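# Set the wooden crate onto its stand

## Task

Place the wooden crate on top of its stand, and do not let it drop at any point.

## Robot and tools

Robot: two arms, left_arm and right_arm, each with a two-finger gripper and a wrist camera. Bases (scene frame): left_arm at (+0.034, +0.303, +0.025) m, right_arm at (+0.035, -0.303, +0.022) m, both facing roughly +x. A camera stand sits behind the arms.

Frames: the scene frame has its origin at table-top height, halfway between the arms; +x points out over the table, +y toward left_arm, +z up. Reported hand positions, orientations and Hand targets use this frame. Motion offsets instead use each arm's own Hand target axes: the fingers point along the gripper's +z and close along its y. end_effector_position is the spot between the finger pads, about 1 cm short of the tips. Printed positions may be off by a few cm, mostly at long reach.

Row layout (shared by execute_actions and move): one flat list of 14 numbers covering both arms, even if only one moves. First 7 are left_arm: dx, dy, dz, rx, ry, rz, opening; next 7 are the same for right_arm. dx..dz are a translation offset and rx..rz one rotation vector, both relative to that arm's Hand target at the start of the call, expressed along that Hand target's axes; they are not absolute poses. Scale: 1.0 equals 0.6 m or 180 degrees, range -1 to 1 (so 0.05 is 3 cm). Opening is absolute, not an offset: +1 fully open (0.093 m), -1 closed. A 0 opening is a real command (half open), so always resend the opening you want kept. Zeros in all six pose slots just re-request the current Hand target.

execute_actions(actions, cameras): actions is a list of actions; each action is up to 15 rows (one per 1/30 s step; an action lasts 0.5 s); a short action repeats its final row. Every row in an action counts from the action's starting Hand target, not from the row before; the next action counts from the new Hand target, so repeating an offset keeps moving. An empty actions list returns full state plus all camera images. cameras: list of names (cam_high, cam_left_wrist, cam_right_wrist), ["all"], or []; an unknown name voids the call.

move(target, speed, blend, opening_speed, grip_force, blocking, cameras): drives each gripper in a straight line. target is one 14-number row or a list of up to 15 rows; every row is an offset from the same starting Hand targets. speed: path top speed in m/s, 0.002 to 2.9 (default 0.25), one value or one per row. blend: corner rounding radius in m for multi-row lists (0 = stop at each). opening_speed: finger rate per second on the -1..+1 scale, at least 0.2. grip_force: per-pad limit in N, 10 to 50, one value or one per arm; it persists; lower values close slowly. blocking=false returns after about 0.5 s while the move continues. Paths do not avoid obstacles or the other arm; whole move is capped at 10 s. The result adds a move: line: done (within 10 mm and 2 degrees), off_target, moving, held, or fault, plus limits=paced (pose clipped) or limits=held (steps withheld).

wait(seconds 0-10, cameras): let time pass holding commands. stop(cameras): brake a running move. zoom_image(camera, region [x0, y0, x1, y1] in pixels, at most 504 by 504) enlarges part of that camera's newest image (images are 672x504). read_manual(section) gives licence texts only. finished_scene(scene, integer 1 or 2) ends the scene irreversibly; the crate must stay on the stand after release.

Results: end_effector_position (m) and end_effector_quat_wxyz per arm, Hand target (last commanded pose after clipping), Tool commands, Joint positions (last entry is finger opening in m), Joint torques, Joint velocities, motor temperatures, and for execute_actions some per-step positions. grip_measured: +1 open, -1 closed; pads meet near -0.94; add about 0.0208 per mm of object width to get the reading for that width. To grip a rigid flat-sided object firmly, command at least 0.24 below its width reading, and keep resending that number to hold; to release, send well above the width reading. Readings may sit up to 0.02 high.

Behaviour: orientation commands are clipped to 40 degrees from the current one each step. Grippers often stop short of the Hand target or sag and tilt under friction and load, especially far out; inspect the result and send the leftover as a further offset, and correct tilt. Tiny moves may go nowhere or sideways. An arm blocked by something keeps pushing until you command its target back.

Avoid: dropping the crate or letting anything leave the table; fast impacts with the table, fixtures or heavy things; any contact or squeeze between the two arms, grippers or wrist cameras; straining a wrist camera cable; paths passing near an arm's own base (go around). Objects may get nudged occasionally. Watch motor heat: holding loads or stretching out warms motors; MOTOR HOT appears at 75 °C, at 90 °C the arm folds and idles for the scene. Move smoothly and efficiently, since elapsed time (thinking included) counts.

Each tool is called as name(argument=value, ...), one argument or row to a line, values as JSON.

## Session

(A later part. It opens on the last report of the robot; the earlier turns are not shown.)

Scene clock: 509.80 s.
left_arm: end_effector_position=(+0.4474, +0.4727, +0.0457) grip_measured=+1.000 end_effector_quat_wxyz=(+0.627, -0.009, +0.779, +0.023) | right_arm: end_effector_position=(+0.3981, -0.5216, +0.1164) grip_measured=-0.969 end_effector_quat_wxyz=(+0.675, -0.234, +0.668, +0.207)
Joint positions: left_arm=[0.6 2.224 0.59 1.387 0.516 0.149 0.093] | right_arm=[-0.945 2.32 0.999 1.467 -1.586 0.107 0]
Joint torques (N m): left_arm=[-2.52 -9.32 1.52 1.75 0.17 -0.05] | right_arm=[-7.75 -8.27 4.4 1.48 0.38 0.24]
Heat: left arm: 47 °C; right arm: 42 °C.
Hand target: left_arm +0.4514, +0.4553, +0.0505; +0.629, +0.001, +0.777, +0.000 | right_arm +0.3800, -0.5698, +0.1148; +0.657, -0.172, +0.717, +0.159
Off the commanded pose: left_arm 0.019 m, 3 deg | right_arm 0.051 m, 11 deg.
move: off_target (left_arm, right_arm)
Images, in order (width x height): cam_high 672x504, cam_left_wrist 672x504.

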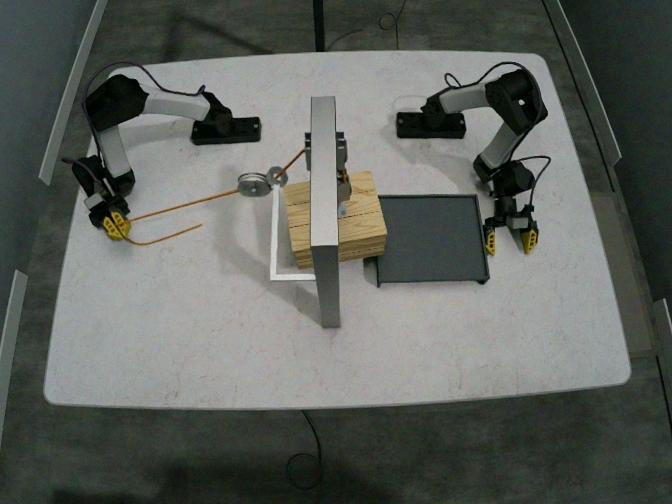

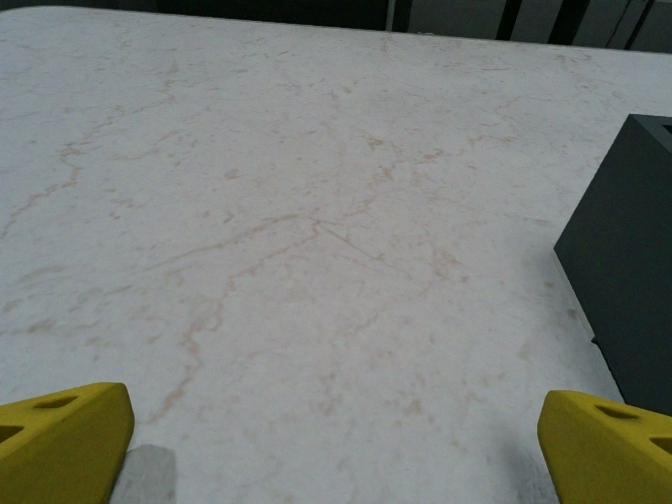

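move(
  target=[0, -0.2, 0, -0.0544, 0, -0.0115, 1, 0, 0, 0, 0, 0, 0, -1],
  speed=0.1,
  cameras=["cam_left_wrist", "cam_high"],
)

zoom_image(
  camera="cam_high",
  region=[250, 160, 490, 300],
)

Scene clock: 531.27 s.
left_arm: end_effector_position=(+0.4488, +0.3527, +0.0414) grip_measured=+1.000 end_effector_quat_wxyz=(+0.612, -0.090, +0.783, +0.067) | right_arm: end_effector_position=(+0.3981, -0.5216, +0.1164) grip_measured=-0.969 end_effector_quat_wxyz=(+0.675, -0.234, +0.668, +0.207)
Joint positions: left_arm=[0.075 2.195 0.422 1.525 -0.167 -0.046 0.093] | right_arm=[-0.945 2.32 0.999 1.467 -1.586 0.107 0]
Joint torques (N m): left_arm=[-2.82 -7.06 1.32 2.26 0.03 0.19] | right_arm=[-7.82 -8.25 4.56 1.48 0.41 0.23]
Heat: left arm: 47 °C; right arm: 42 °C.
Hand target: left_arm +0.4513, +0.3353, +0.0504; +0.627, -0.067, +0.774, +0.055 | right_arm +0.3800, -0.5698, +0.1148; +0.657, -0.172, +0.717, +0.159
Off the commanded pose: left_arm 0.020 m, 4 deg | right_arm 0.051 m, 11 deg.
move: off_target (left_arm, right_arm)
Images, in order (width x height): cam_high 672x504, cam_left_wrist 672x504.

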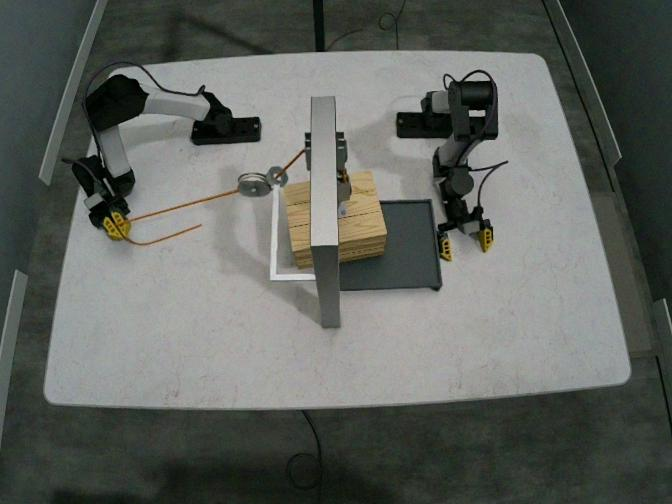

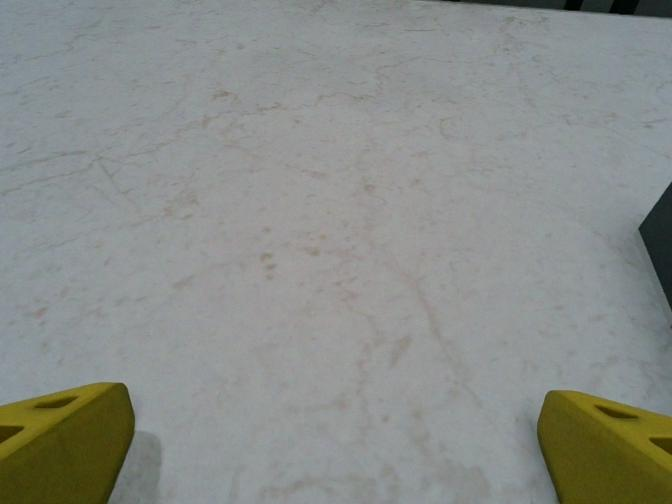

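Scaled by 2.100 from the camera's 672x504 image, which has a finer 960x720 frame.

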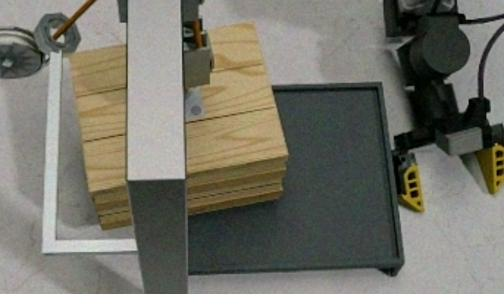

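move(
  target=[0.004, -0.19, -0.045, -0.0326, 0, -0.0069, 1, 0, 0, 0, 0, 0, 0, -1],
  speed=0.1,
  cameras=["cam_left_wrist", "cam_high"],
)

zoom_image(
  camera="cam_high",
  region=[230, 160, 470, 310],
)

Scene clock: 541.83 s.
left_arm: end_effector_position=(+0.4373, +0.2384, +0.0468) grip_measured=+1.000 end_effector_quat_wxyz=(+0.620, -0.125, +0.767, +0.108) | right_arm: end_effector_position=(+0.3981, -0.5216, +0.1164) grip_measured=-0.969 end_effector_quat_wxyz=(+0.675, -0.234, +0.668, +0.207)
Joint positions: left_arm=[-0.425 2.19 0.5 1.401 -0.762 -0.192 0.093] | right_arm=[-0.945 2.32 0.999 1.467 -1.586 0.107 0]
Joint torques (N m): left_arm=[-2.36 -9.33 4.68 1.26 0.05 0.07] | right_arm=[-7.73 -8.24 4.49 1.48 0.42 0.26]
Motor temperatures (°C): left_arm=[30 43 40 50 28 26 27] | right_arm=[42 39 39 39 28 25 32]
Heat: left arm: 50 °C; right arm: 42 °C.
Hand target: left_arm +0.4445, +0.2184, +0.0535; +0.623, -0.107, +0.770, +0.088 | right_arm +0.3800, -0.5698, +0.1148; +0.657, -0.172, +0.717, +0.159
Off the commanded pose: left_arm 0.022 m, 3 deg | right_arm 0.051 m, 11 deg.
move: off_target (left_arm, right_arm)
Images, in order (width x height): cam_high 672x504, cam_left_wrist 672x504.

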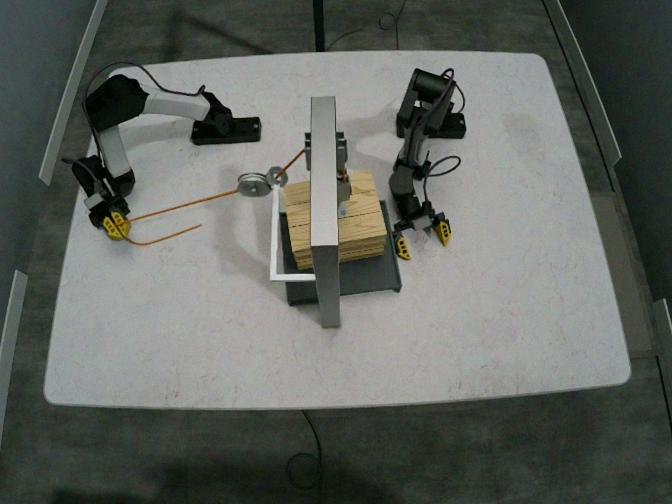

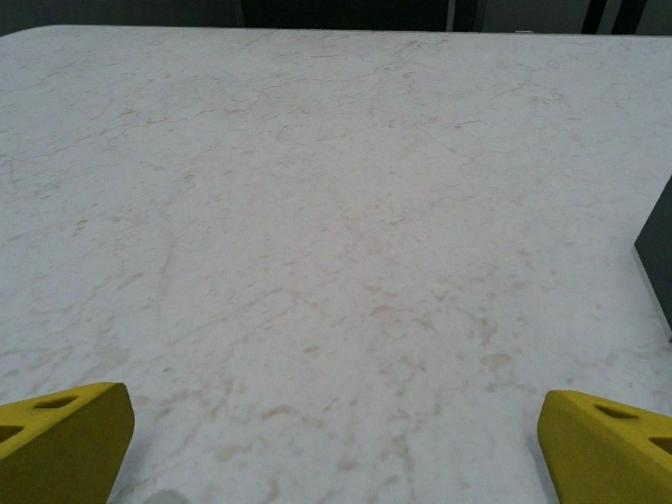

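Scaled by 2.100 from the camera's 672x504 image, which has a finer 960x720 frame.

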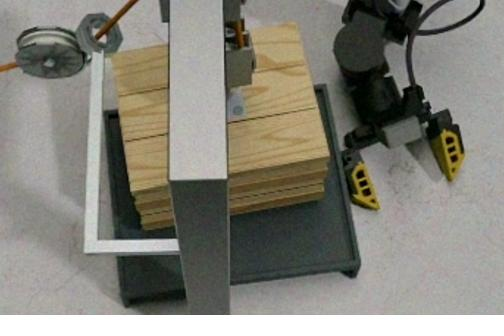

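move(
  target=[0.0015, -0.0257, -0.0072, 0, 0, 0, 1, 0, 0, 0, 0, 0, 0, -1],
  speed=0.1,
  cameras=["cam_high"],
)

zoom_image(
  camera="cam_high",
  region=[250, 160, 430, 310],
)

Scene clock: 566.03 s.
left_arm: end_effector_position=(+0.4381, +0.2245, +0.0471) grip_measured=+1.000 end_effector_quat_wxyz=(+0.620, -0.127, +0.766, +0.111) | right_arm: end_effector_position=(+0.3981, -0.5216, +0.1164) grip_measured=-0.969 end_effector_quat_wxyz=(+0.675, -0.234, +0.668, +0.207)
Joint positions: left_arm=[-0.471 2.19 0.532 1.355 -0.812 -0.212 0.093] | right_arm=[-0.945 2.32 0.999 1.467 -1.586 0.107 0]
Joint torques (N m): left_arm=[-2.54 -9.21 4.86 1.26 0.08 0.09] | right_arm=[-7.79 -8.29 4.45 1.47 0.4 0.24]
Heat: left arm: 47 °C; right arm: 42 °C.
Hand target: left_arm +0.4445, +0.2023, +0.0535; +0.623, -0.107, +0.770, +0.088 | right_arm +0.3800, -0.5698, +0.1148; +0.657, -0.172, +0.717, +0.159
Off the commanded pose: left_arm 0.024 m, 4 deg | right_arm 0.051 m, 11 deg.
move: off_target (left_arm, right_arm)
Images, in order (width x height): cam_high 672x504.

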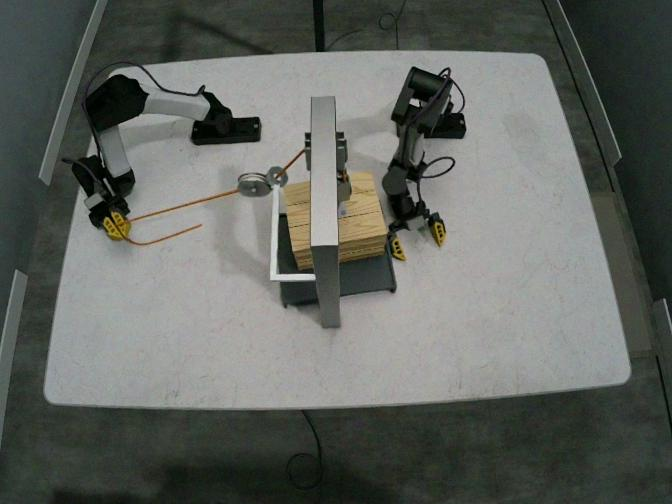

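Scaled by 2.800 from the camera's 672x504 image, which has a finer 960x720 frame.

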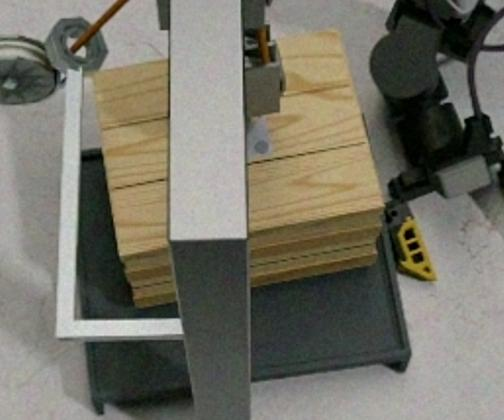

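move(
  target=[
    [-0.012, 0.115, 0.005, 0, 0, 0, 1, 0, 0, 0, 0, 0, 0, -1],
    [-0.1635, 0.198, -0.322, 0.225, -0.0377, 0.033, -1, 0, 0, 0, 0, 0, 0, -1],
    [-0.119, -0.2, -0.3755, 0.225, -0.0377, 0.033, -1, 0, 0, 0, 0, 0, 0, -1],
  ],
  speed=0.2,
  blend=[0.03, 0.04, 0],
  cameras=["all"],
)

Scene clock: 605.97 s.
left_arm: end_effector_position=(+0.2760, +0.0360, +0.1499) grip_measured=-0.984 end_effector_quat_wxyz=(+0.639, +0.185, +0.736, -0.128) | right_arm: end_effector_position=(+0.3981, -0.5216, +0.1164) grip_measured=-0.969 end_effector_quat_wxyz=(+0.675, -0.234, +0.668, +0.207)
Joint positions: left_arm=[-1.111 1.522 0.282 1.043 -0.68 -0.075 0] | right_arm=[-0.945 2.32 0.999 1.467 -1.586 0.107 0]
Joint torques (N m): left_arm=[-0.53 -3.81 6.65 2.33 -0.25 0.13] | right_arm=[-7.77 -8.31 4.42 1.46 0.39 0.26]
Heat: left arm: 47 °C; right arm: 42 °C.
Hand target: left_arm +0.2799, +0.0303, +0.1699; +0.660, +0.159, +0.720, -0.146 | right_arm +0.3800, -0.5698, +0.1148; +0.657, -0.172, +0.717, +0.159
Off the commanded pose: left_arm 0.021 m, 5 deg | right_arm 0.051 m, 11 deg.
move: off_target (left_arm, right_arm); blend cut to 0 m at target 2; target 2's new opening was sent with left_arm's hand 0.017 m and 3 deg from that target

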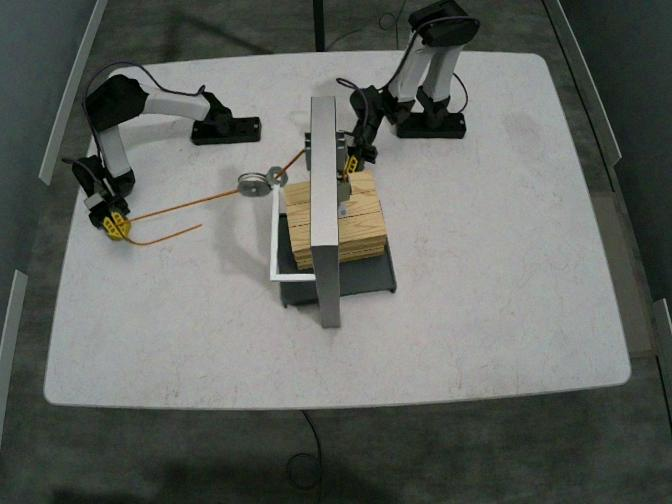

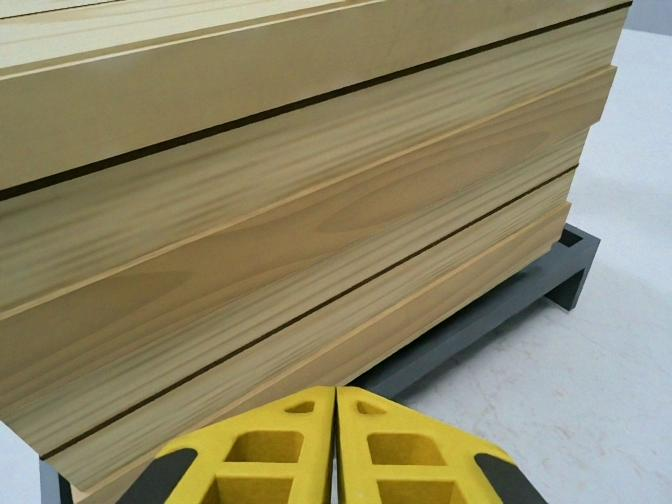

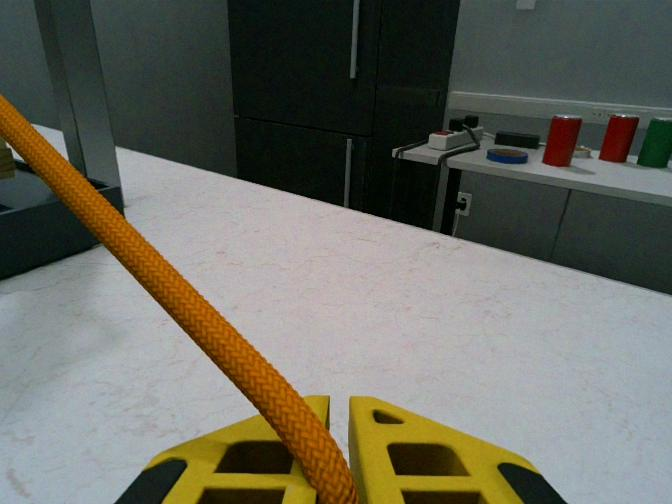

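zoom_image(
  camera="cam_left_wrist",
  region=[340, 180, 640, 410],
)

zoom_image(
  camera="cam_left_wrist",
  region=[0, 400, 200, 504],
)

Scaled by 1.680 from the camera's 672x504 image, which has a finer 960x720 frame.

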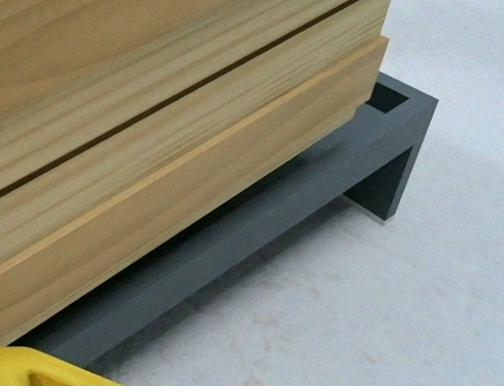

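Scaled by 2.520 from the camera's 672x504 image, which has a finer 960x720 frame.

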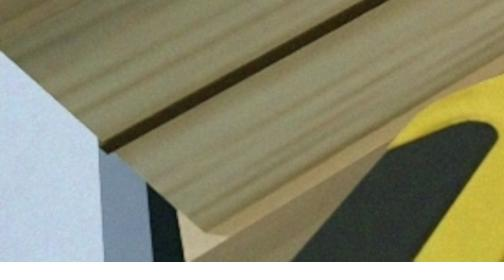

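move(
  target=[-0.009, -0.0067, 0.104, 0, 0, 0, -1, 0, 0, 0, 0, 0, 0, -1],
  speed=0.06,
  cameras=["cam_left_wrist", "cam_high"],
)

zoom_image(
  camera="cam_high",
  region=[250, 160, 430, 310],
)

Scene clock: 625.03 s.
left_arm: end_effector_position=(+0.3225, +0.0051, +0.1444) grip_measured=-0.984 end_effector_quat_wxyz=(+0.633, +0.190, +0.739, -0.129) | right_arm: end_effector_position=(+0.3981, -0.5216, +0.1164) grip_measured=-0.969 end_effector_quat_wxyz=(+0.675, -0.234, +0.668, +0.207)
Joint positions: left_arm=[-0.996 1.712 0.466 1.049 -0.558 -0.054 0] | right_arm=[-0.945 2.32 0.999 1.467 -1.586 0.107 0]
Joint torques (N m): left_arm=[0.61 -5.45 8.08 2.34 -0.11 0.14] | right_arm=[-7.75 -8.21 4.36 1.48 0.45 0.25]
Heat: left arm: 50 °C; right arm: 43 °C.
Hand target: left_arm +0.3350, +0.0002, +0.1699; +0.660, +0.159, +0.720, -0.146 | right_arm +0.3800, -0.5698, +0.1148; +0.657, -0.172, +0.717, +0.159
Off the commanded pose: left_arm 0.029 m, 6 deg | right_arm 0.051 m, 11 deg.
move: off_target (left_arm, right_arm)
Images, in order (width x height): cam_high 672x504, cam_left_wrist 672x504.

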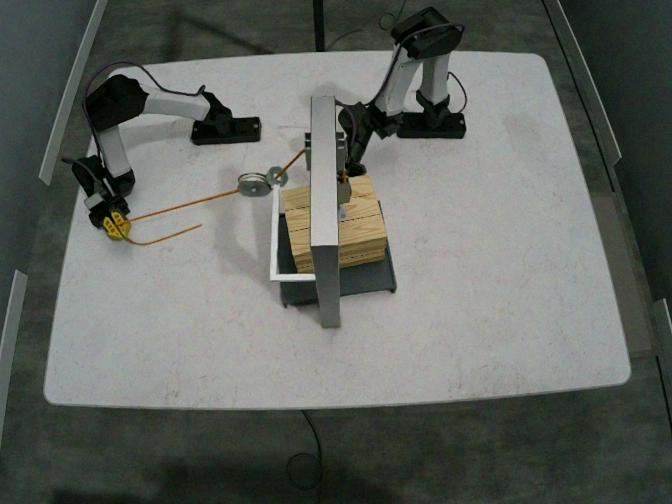

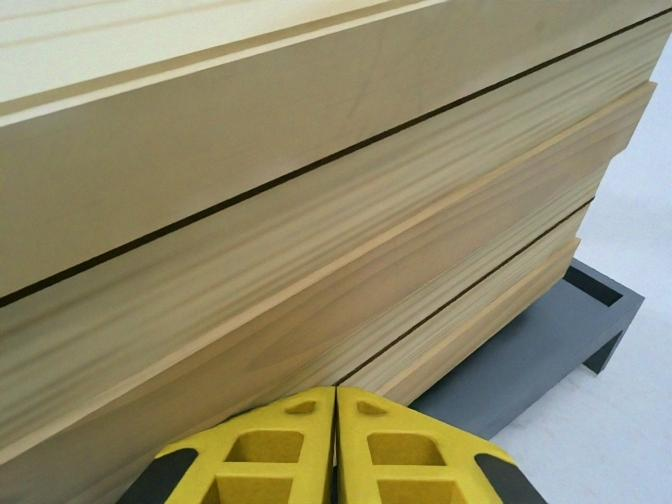

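Scaled by 2.800 from the camera's 672x504 image, which has a finer 960x720 frame.

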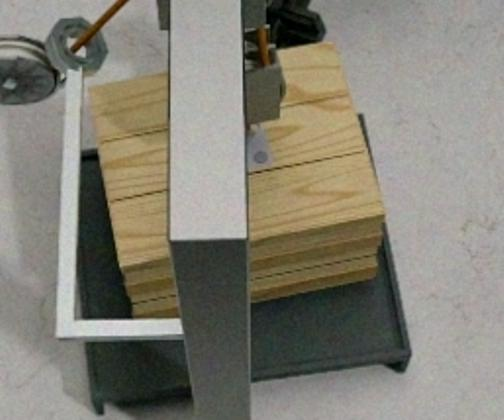

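move(
  target=[-0.004, 0.011, 0.0375, 0, 0, 0, -1, 0, 0, 0, 0, 0, 0, -1],
  speed=0.06,
  cameras=["cam_left_wrist", "cam_high"],
)

zoom_image(
  camera="cam_high",
  region=[250, 160, 430, 310],
)

Scene clock: 629.07 s.
left_arm: end_effector_position=(+0.3388, -0.0023, +0.1413) grip_measured=-0.984 end_effector_quat_wxyz=(+0.628, +0.198, +0.740, -0.138) | right_arm: end_effector_position=(+0.3981, -0.5216, +0.1164) grip_measured=-0.969 end_effector_quat_wxyz=(+0.675, -0.234, +0.668, +0.207)
Joint positions: left_arm=[-0.947 1.761 0.517 1.048 -0.484 -0.048 0] | right_arm=[-0.945 2.32 0.999 1.467 -1.586 0.107 0]
Joint torques (N m): left_arm=[1.48 -6.02 9.21 2.24 -0.23 0.14] | right_arm=[-7.71 -8.24 4.41 1.47 0.4 0.28]
Heat: left arm: 51 °C; right arm: 43 °C.
Hand target: left_arm +0.3583, -0.0034, +0.1704; +0.660, +0.159, +0.720, -0.146 | right_arm +0.3800, -0.5698, +0.1148; +0.657, -0.172, +0.717, +0.159
Off the commanded pose: left_arm 0.035 m, 6 deg | right_arm 0.051 m, 11 deg.
move: off_target (left_arm, right_arm)
Images, in order (width x height): cam_high 672x504, cam_left_wrist 672x504.

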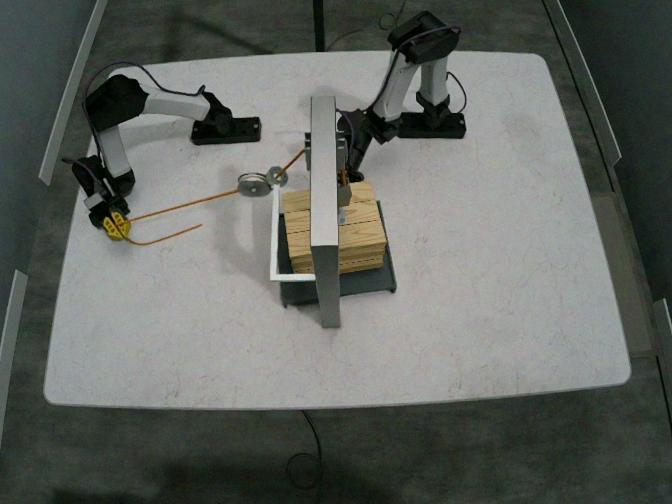

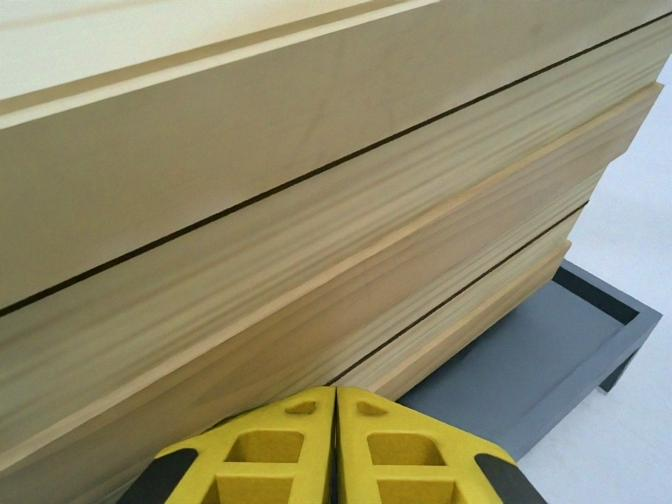

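Scaled by 2.800 from the camera's 672x504 image, which has a finer 960x720 frame.

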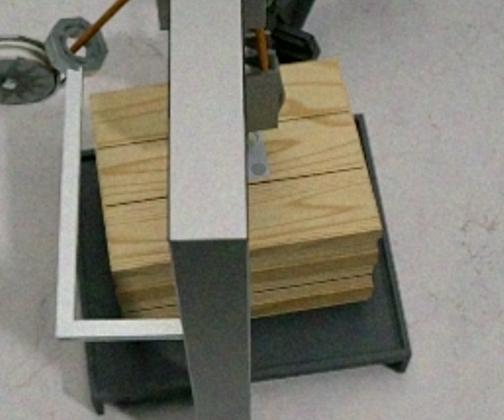

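move(
  target=[0.02, 0, -0.002, 0, 0, 0, -1, -0.031, 0.15, 0.07, -0.028, 0, -0.002, -1],
  speed=0.05,
  cameras=["cam_left_wrist", "cam_high"],
)

zoom_image(
  camera="cam_high",
  region=[250, 160, 430, 310],
)

Scene clock: 639.97 s.
left_arm: end_effector_position=(+0.3384, -0.0026, +0.1233) grip_measured=-0.984 end_effector_quat_wxyz=(+0.615, +0.208, +0.749, -0.129) | right_arm: end_effector_position=(+0.3719, -0.4400, +0.1236) grip_measured=-0.969 end_effector_quat_wxyz=(+0.655, -0.230, +0.669, +0.266)
Joint positions: left_arm=[-0.947 1.807 0.517 1.051 -0.481 -0.048 0] | right_arm=[-0.863 2.136 0.688 1.465 -1.585 0.073 0]
Joint torques (N m): left_arm=[1.18 -6.46 7.17 2.8 -0.38 0.11] | right_arm=[-3.07 -8.25 3.45 1.92 0.86 -0.16]
Heat: left arm: 51 °C; right arm: 42 °C.
Hand target: left_arm +0.3562, -0.0024, +0.1585; +0.660, +0.159, +0.720, -0.146 | right_arm +0.3777, -0.4699, +0.1297; +0.649, -0.203, +0.709, +0.188
Off the commanded pose: left_arm 0.040 m, 9 deg | right_arm 0.031 m, 11 deg.
move: off_target (left_arm, right_arm)
Images, in order (width x height): cam_high 672x504, cam_left_wrist 672x504.

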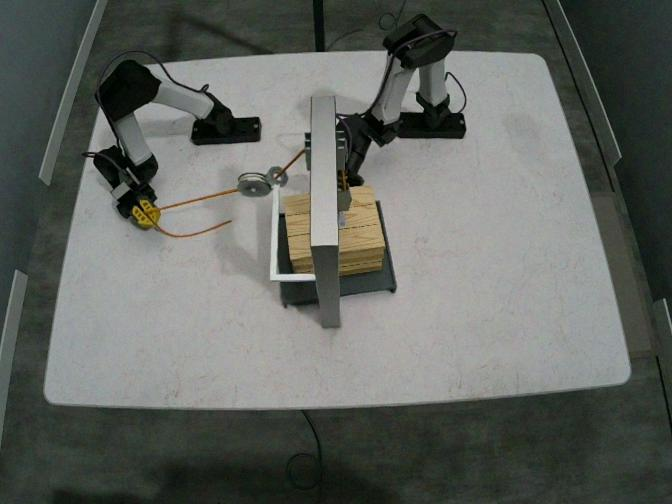

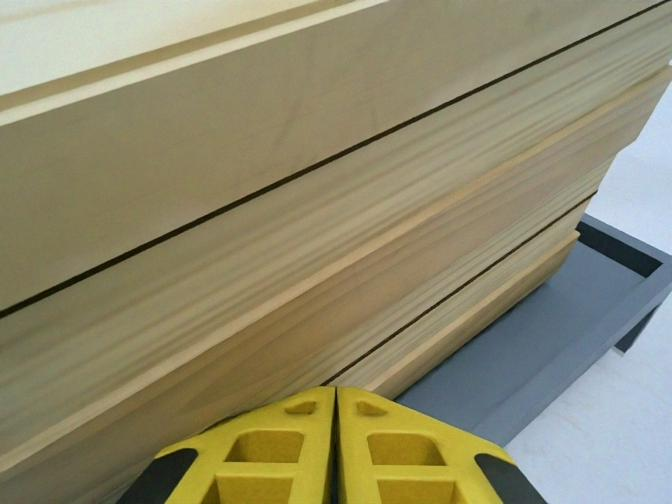

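Scaled by 2.800 from the camera's 672x504 image, which has a finer 960x720 frame.

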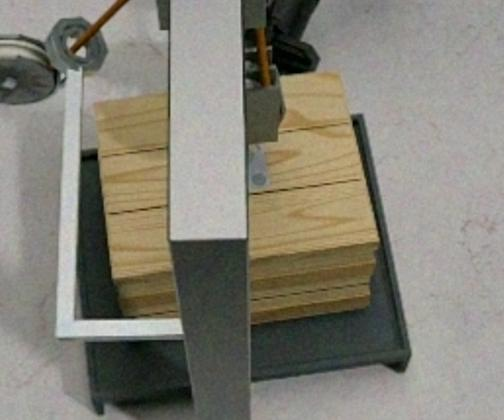

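move(
  target=[0.028, 0, -0.002, 0, 0, 0, -1, -0.025, 0.12, 0.075, -0.04, 0, -0.003, -1],
  speed=0.05,
  cameras=["cam_left_wrist", "cam_high"],
)

zoom_image(
  camera="cam_high",
  region=[250, 160, 430, 310],
)

Scene clock: 646.80 s.
left_arm: end_effector_position=(+0.3426, -0.0051, +0.1220) grip_measured=-0.984 end_effector_quat_wxyz=(+0.632, +0.194, +0.737, -0.141) | right_arm: end_effector_position=(+0.3714, -0.3777, +0.1305) grip_measured=-0.969 end_effector_quat_wxyz=(+0.633, -0.230, +0.694, +0.255)
Joint positions: left_arm=[-0.942 1.877 0.517 1.177 -0.481 -0.048 0] | right_arm=[-0.717 1.812 0.533 0.832 -1.41 -0.379 0]
Joint torques (N m): left_arm=[0.5 -6.04 5.42 2.5 -0.32 0.11] | right_arm=[0.53 -8.06 6.22 1.49 -0.15 -0.34]
Heat: left arm: 53 °C; right arm: 41 °C.
Hand target: left_arm +0.3538, -0.0013, +0.1419; +0.660, +0.159, +0.720, -0.146 | right_arm +0.3785, -0.3844, +0.1409; +0.636, -0.247, +0.695, +0.229
Off the commanded pose: left_arm 0.023 m, 6 deg | right_arm 0.014 m, 4 deg.
move: off_target (left_arm, right_arm)
Images, in order (width x height): cam_high 672x504, cam_left_wrist 672x504.

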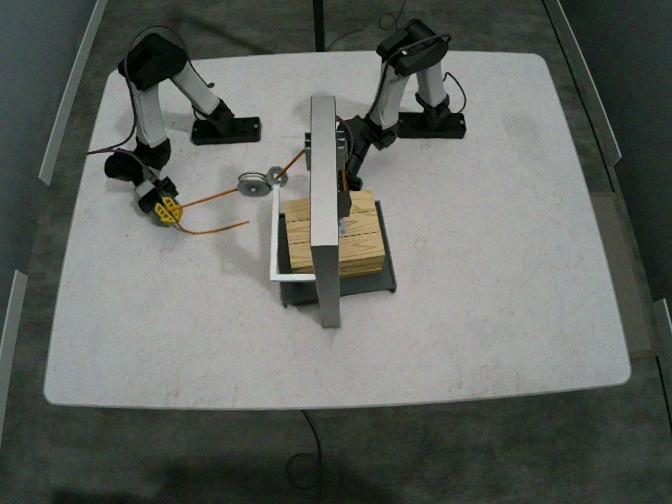

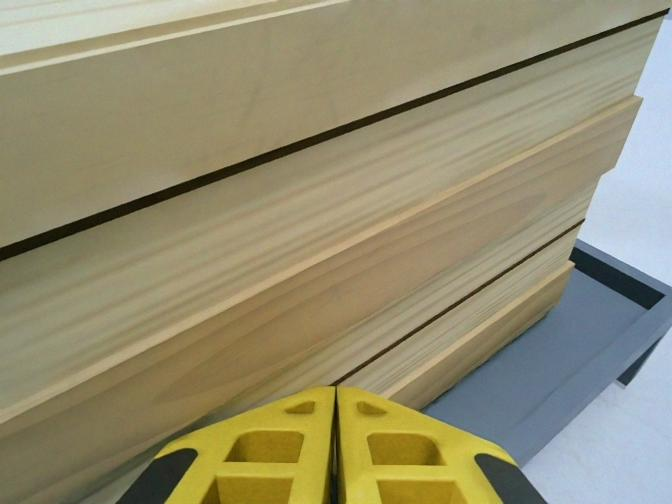

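Scaled by 2.800 from the camera's 672x504 image, which has a finer 960x720 frame.

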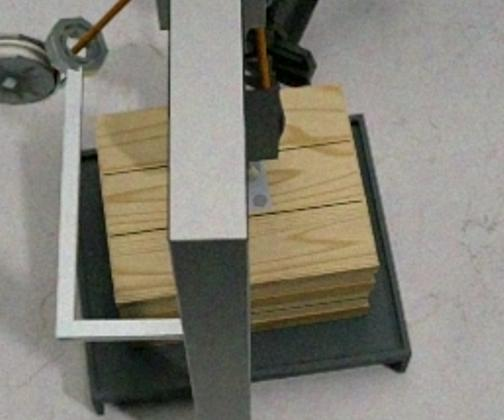

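move(
  target=[0.012, 0, -0.002, 0, 0, 0, -1, -0.02, 0.085, 0.06, -0.03, 0, -0.003, -1],
  speed=0.05,
  cameras=["cam_left_wrist", "cam_high", "cam_right_wrist"],
)

zoom_image(
  camera="cam_high",
  region=[250, 160, 430, 310],
)

Scene clock: 654.70 s.
left_arm: end_effector_position=(+0.3429, -0.0068, +0.1206) grip_measured=-0.984 end_effector_quat_wxyz=(+0.637, +0.190, +0.732, -0.146) | right_arm: end_effector_position=(+0.3738, -0.3211, +0.1429) grip_measured=-0.969 end_effector_quat_wxyz=(+0.617, -0.274, +0.685, +0.273)
Joint positions: left_arm=[-0.943 1.908 0.517 1.227 -0.481 -0.048 0] | right_arm=[-0.553 1.7 0.473 0.83 -1.338 -0.35 0]
Joint torques (N m): left_arm=[0.47 -6.06 4.46 2.42 -0.35 0.11] | right_arm=[0.68 -7.21 3.88 1.97 -0.17 -0.05]
Heat: left arm: 54 °C; right arm: 41 °C.
Hand target: left_arm +0.3522, -0.0005, +0.1348; +0.660, +0.159, +0.720, -0.146 | right_arm +0.3747, -0.3216, +0.1499; +0.624, -0.280, +0.682, +0.258
Off the commanded pose: left_arm 0.018 m, 5 deg | right_arm 0.007 m, 2 deg.
move: off_target (left_arm)

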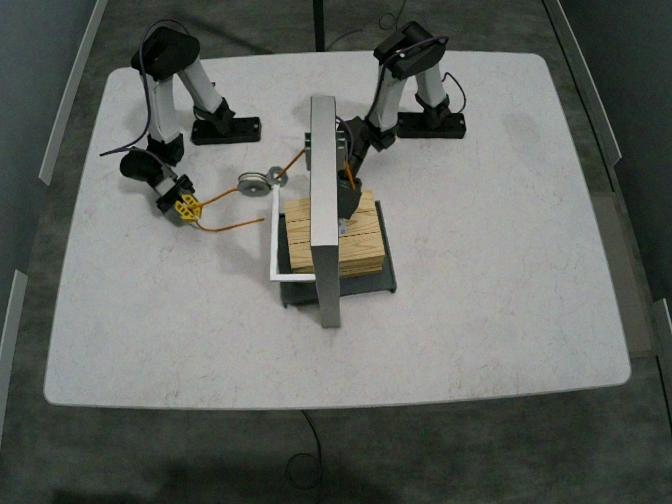

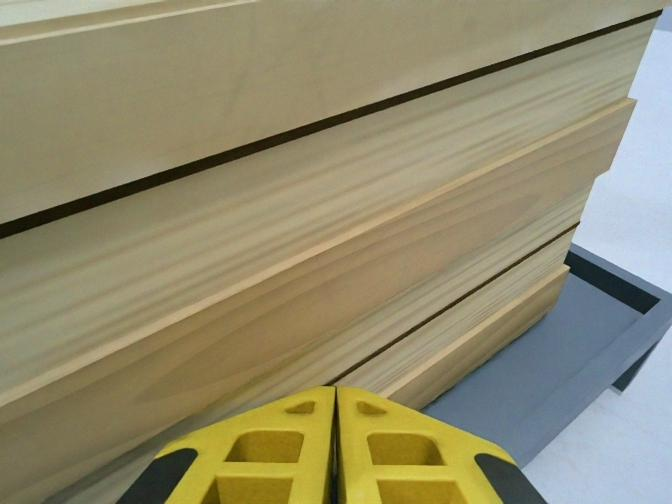

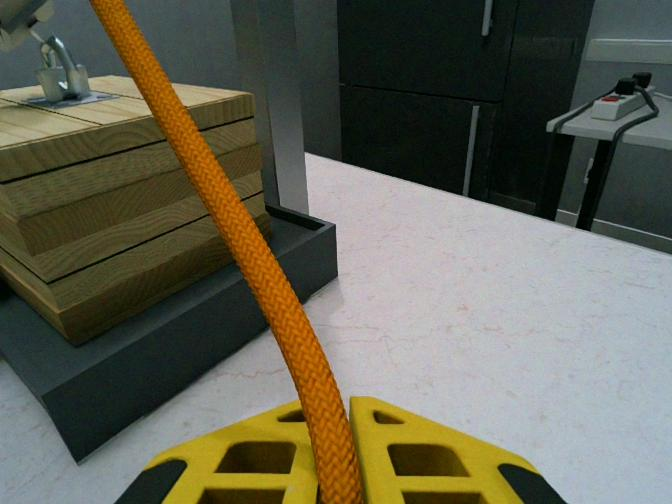

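Scaled by 2.800 from the camera's 672x504 image, which has a finer 960x720 frame.

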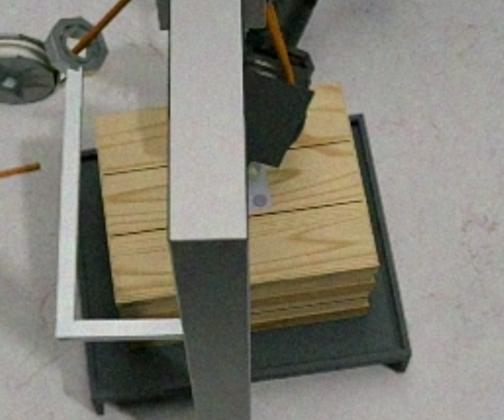

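move(
  target=[0.0106, -0.056, -0.12, 0, 0, 0, -1, -0.004, 0.051, 0.043, 0, 0, 0, -1],
  speed=0.06,
  cameras=["all"],
)

zoom_image(
  camera="cam_high",
  region=[250, 130, 430, 310],
)

Scene clock: 662.70 s.
left_arm: end_effector_position=(+0.2731, +0.0005, +0.1119) grip_measured=-0.984 end_effector_quat_wxyz=(+0.640, +0.194, +0.734, -0.117) | right_arm: end_effector_position=(+0.3693, -0.2802, +0.1396) grip_measured=-0.969 end_effector_quat_wxyz=(+0.606, -0.268, +0.694, +0.280)
Joint positions: left_arm=[-1.184 1.854 0.374 1.269 -0.757 -0.068 0] | right_arm=[-0.416 1.651 0.369 0.972 -1.208 -0.227 0]
Joint torques (N m): left_arm=[-0.69 -8.46 3.15 2.29 -0.27 -0.04] | right_arm=[0.73 -6.31 3.75 2.53 -0.11 -0.04]
Heat: left arm: 54 °C; right arm: 41 °C.
Hand target: left_arm +0.2725, -0.0005, +0.1347; +0.660, +0.159, +0.720, -0.146 | right_arm +0.3715, -0.2816, +0.1502; +0.624, -0.280, +0.682, +0.258
Off the commanded pose: left_arm 0.023 m, 6 deg | right_arm 0.011 m, 4 deg.
move: off_target (left_arm, right_arm)

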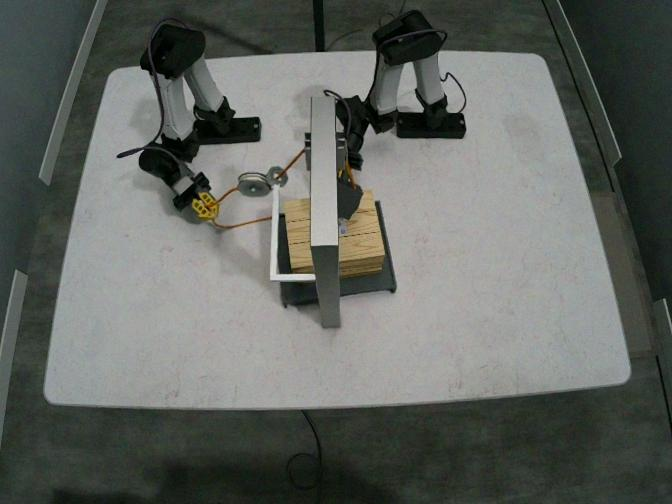

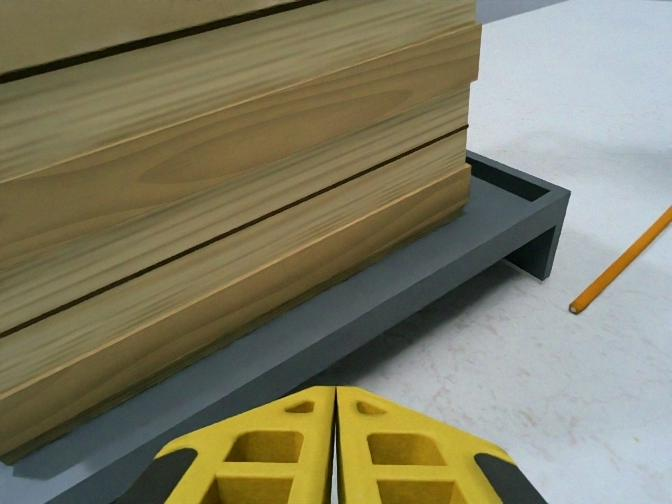

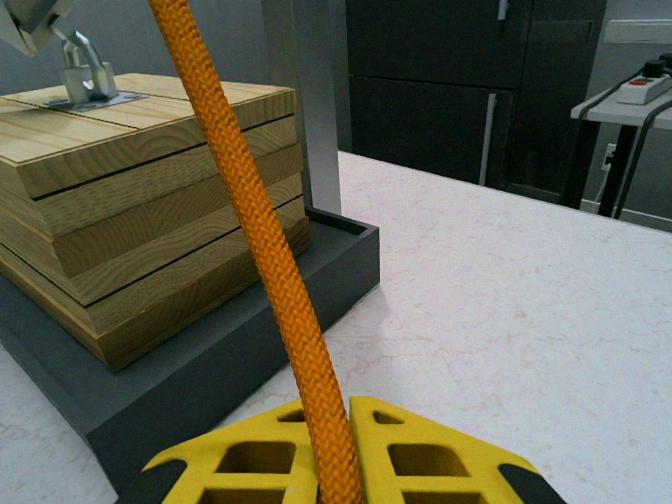

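Scaled by 2.800 from the camera's 672x504 image, which has a finer 960x720 frame.

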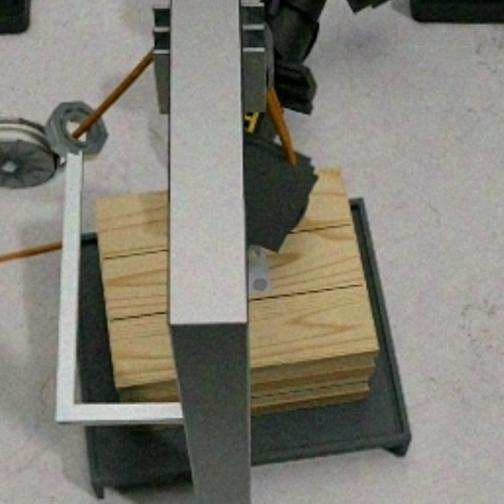

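move(
  target=[0, 0, -0.05, 0, 0, 0, -1, 0, 0, 0, 0, 0, 0, 1],
  speed=0.1,
  opening_speed=1.0,
  cameras=["all"],
)

Scene clock: 667.13 s.
left_arm: end_effector_position=(+0.2452, +0.0121, +0.1178) grip_measured=-0.984 end_effector_quat_wxyz=(+0.644, +0.195, +0.730, -0.119) | right_arm: end_effector_position=(+0.3694, -0.2802, +0.1400) grip_measured=+1.000 end_effector_quat_wxyz=(+0.607, -0.269, +0.694, +0.280)
Joint positions: left_arm=[-1.279 1.779 0.294 1.269 -0.848 -0.085 0] | right_arm=[-0.416 1.651 0.369 0.975 -1.208 -0.226 0.093]
Joint torques (N m): left_arm=[-0.76 -7.61 3.1 2.18 -0.29 -0.05] | right_arm=[0.65 -6.12 3.78 2.55 -0.08 -0.04]
Heat: left arm: 54 °C; right arm: 42 °C.
Hand target: left_arm +0.2454, +0.0121, +0.1373; +0.660, +0.159, +0.720, -0.146 | right_arm +0.3715, -0.2816, +0.1502; +0.624, -0.280, +0.682, +0.258
Off the commanded pose: left_arm 0.019 m, 6 deg | right_arm 0.010 m, 4 deg.
move: off_target (left_arm, right_arm)

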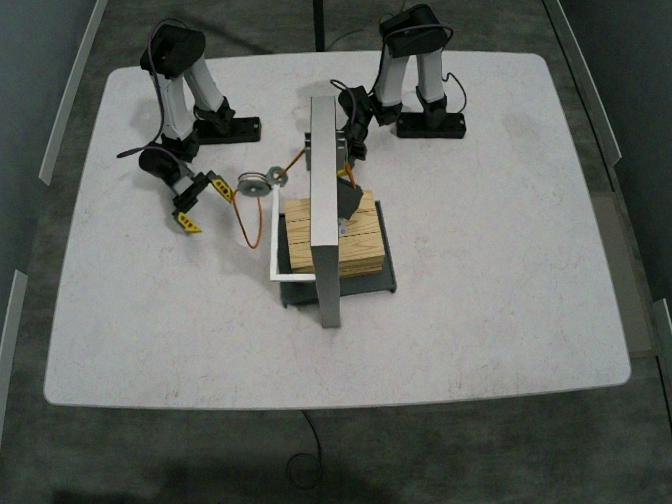

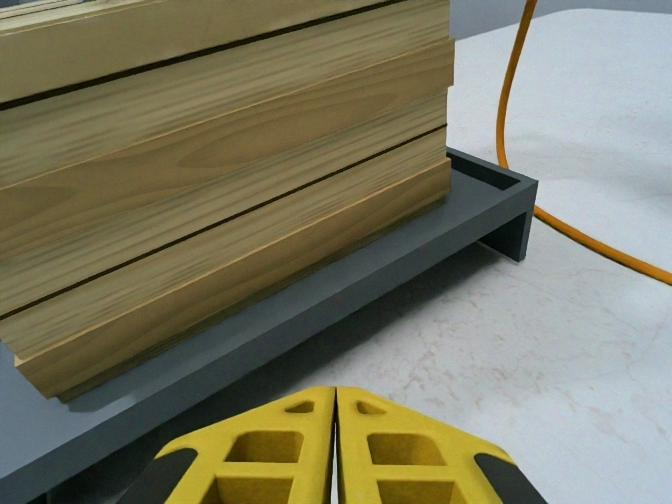

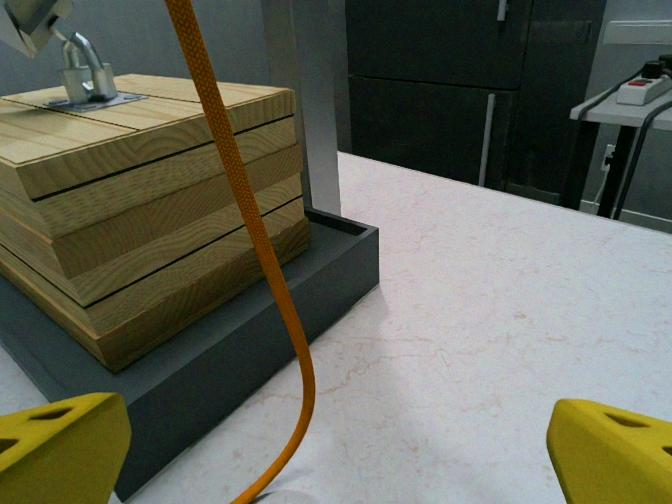

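move(
  target=[0, 0, -0.05, 0, 0, 0, -1, 0, 0, -0.15, 0, 0, 0, 1],
  speed=0.2,
  cameras=["cam_high", "cam_right_wrist"],
)

Scene clock: 670.73 s.
left_arm: end_effector_position=(+0.2181, +0.0228, +0.1279) grip_measured=-0.984 end_effector_quat_wxyz=(+0.652, +0.187, +0.723, -0.129) | right_arm: end_effector_position=(+0.3128, -0.3465, +0.1538) grip_measured=+1.000 end_effector_quat_wxyz=(+0.650, -0.246, +0.670, +0.261)
Joint positions: left_arm=[-1.39 1.7 0.228 1.269 -0.955 -0.108 0] | right_arm=[-0.792 1.539 0.32 0.763 -1.527 -0.427 0.093]
Joint torques (N m): left_arm=[-0.79 -6.71 3.12 1.83 -0.3 -0.05] | right_arm=[-0.36 -5.41 3.82 1.43 -0.61 -0.36]
Heat: left arm: 53 °C; right arm: 42 °C.
Hand target: left_arm +0.2183, +0.0247, +0.1399; +0.660, +0.159, +0.720, -0.146 | right_arm +0.3079, -0.3448, +0.1579; +0.624, -0.280, +0.682, +0.258
Off the commanded pose: left_arm 0.012 m, 4 deg | right_arm 0.007 m, 5 deg.
move: off_target (left_arm, right_arm)
Images, in order (width x height): cam_high 672x504, cam_right_wrist 672x504.

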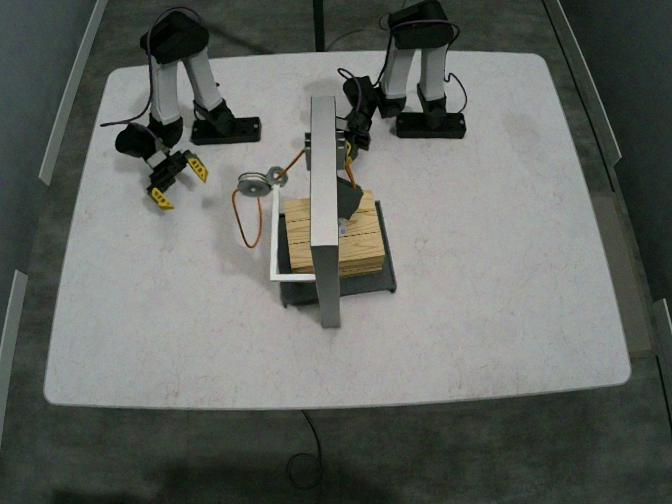

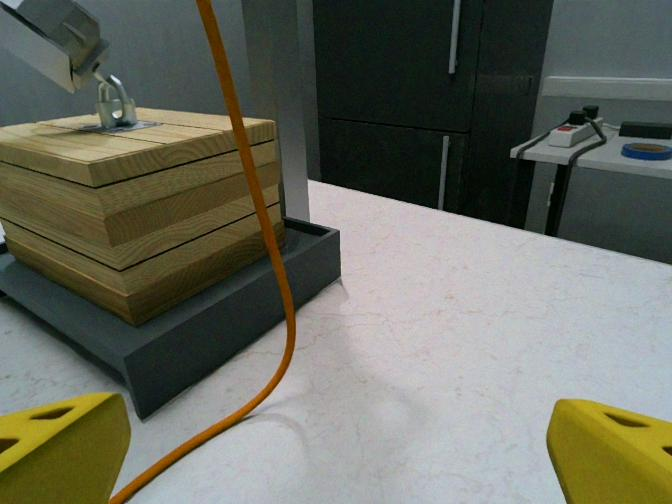

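finished_scene(
  scene=1,
)

The scene is finished: the task was done.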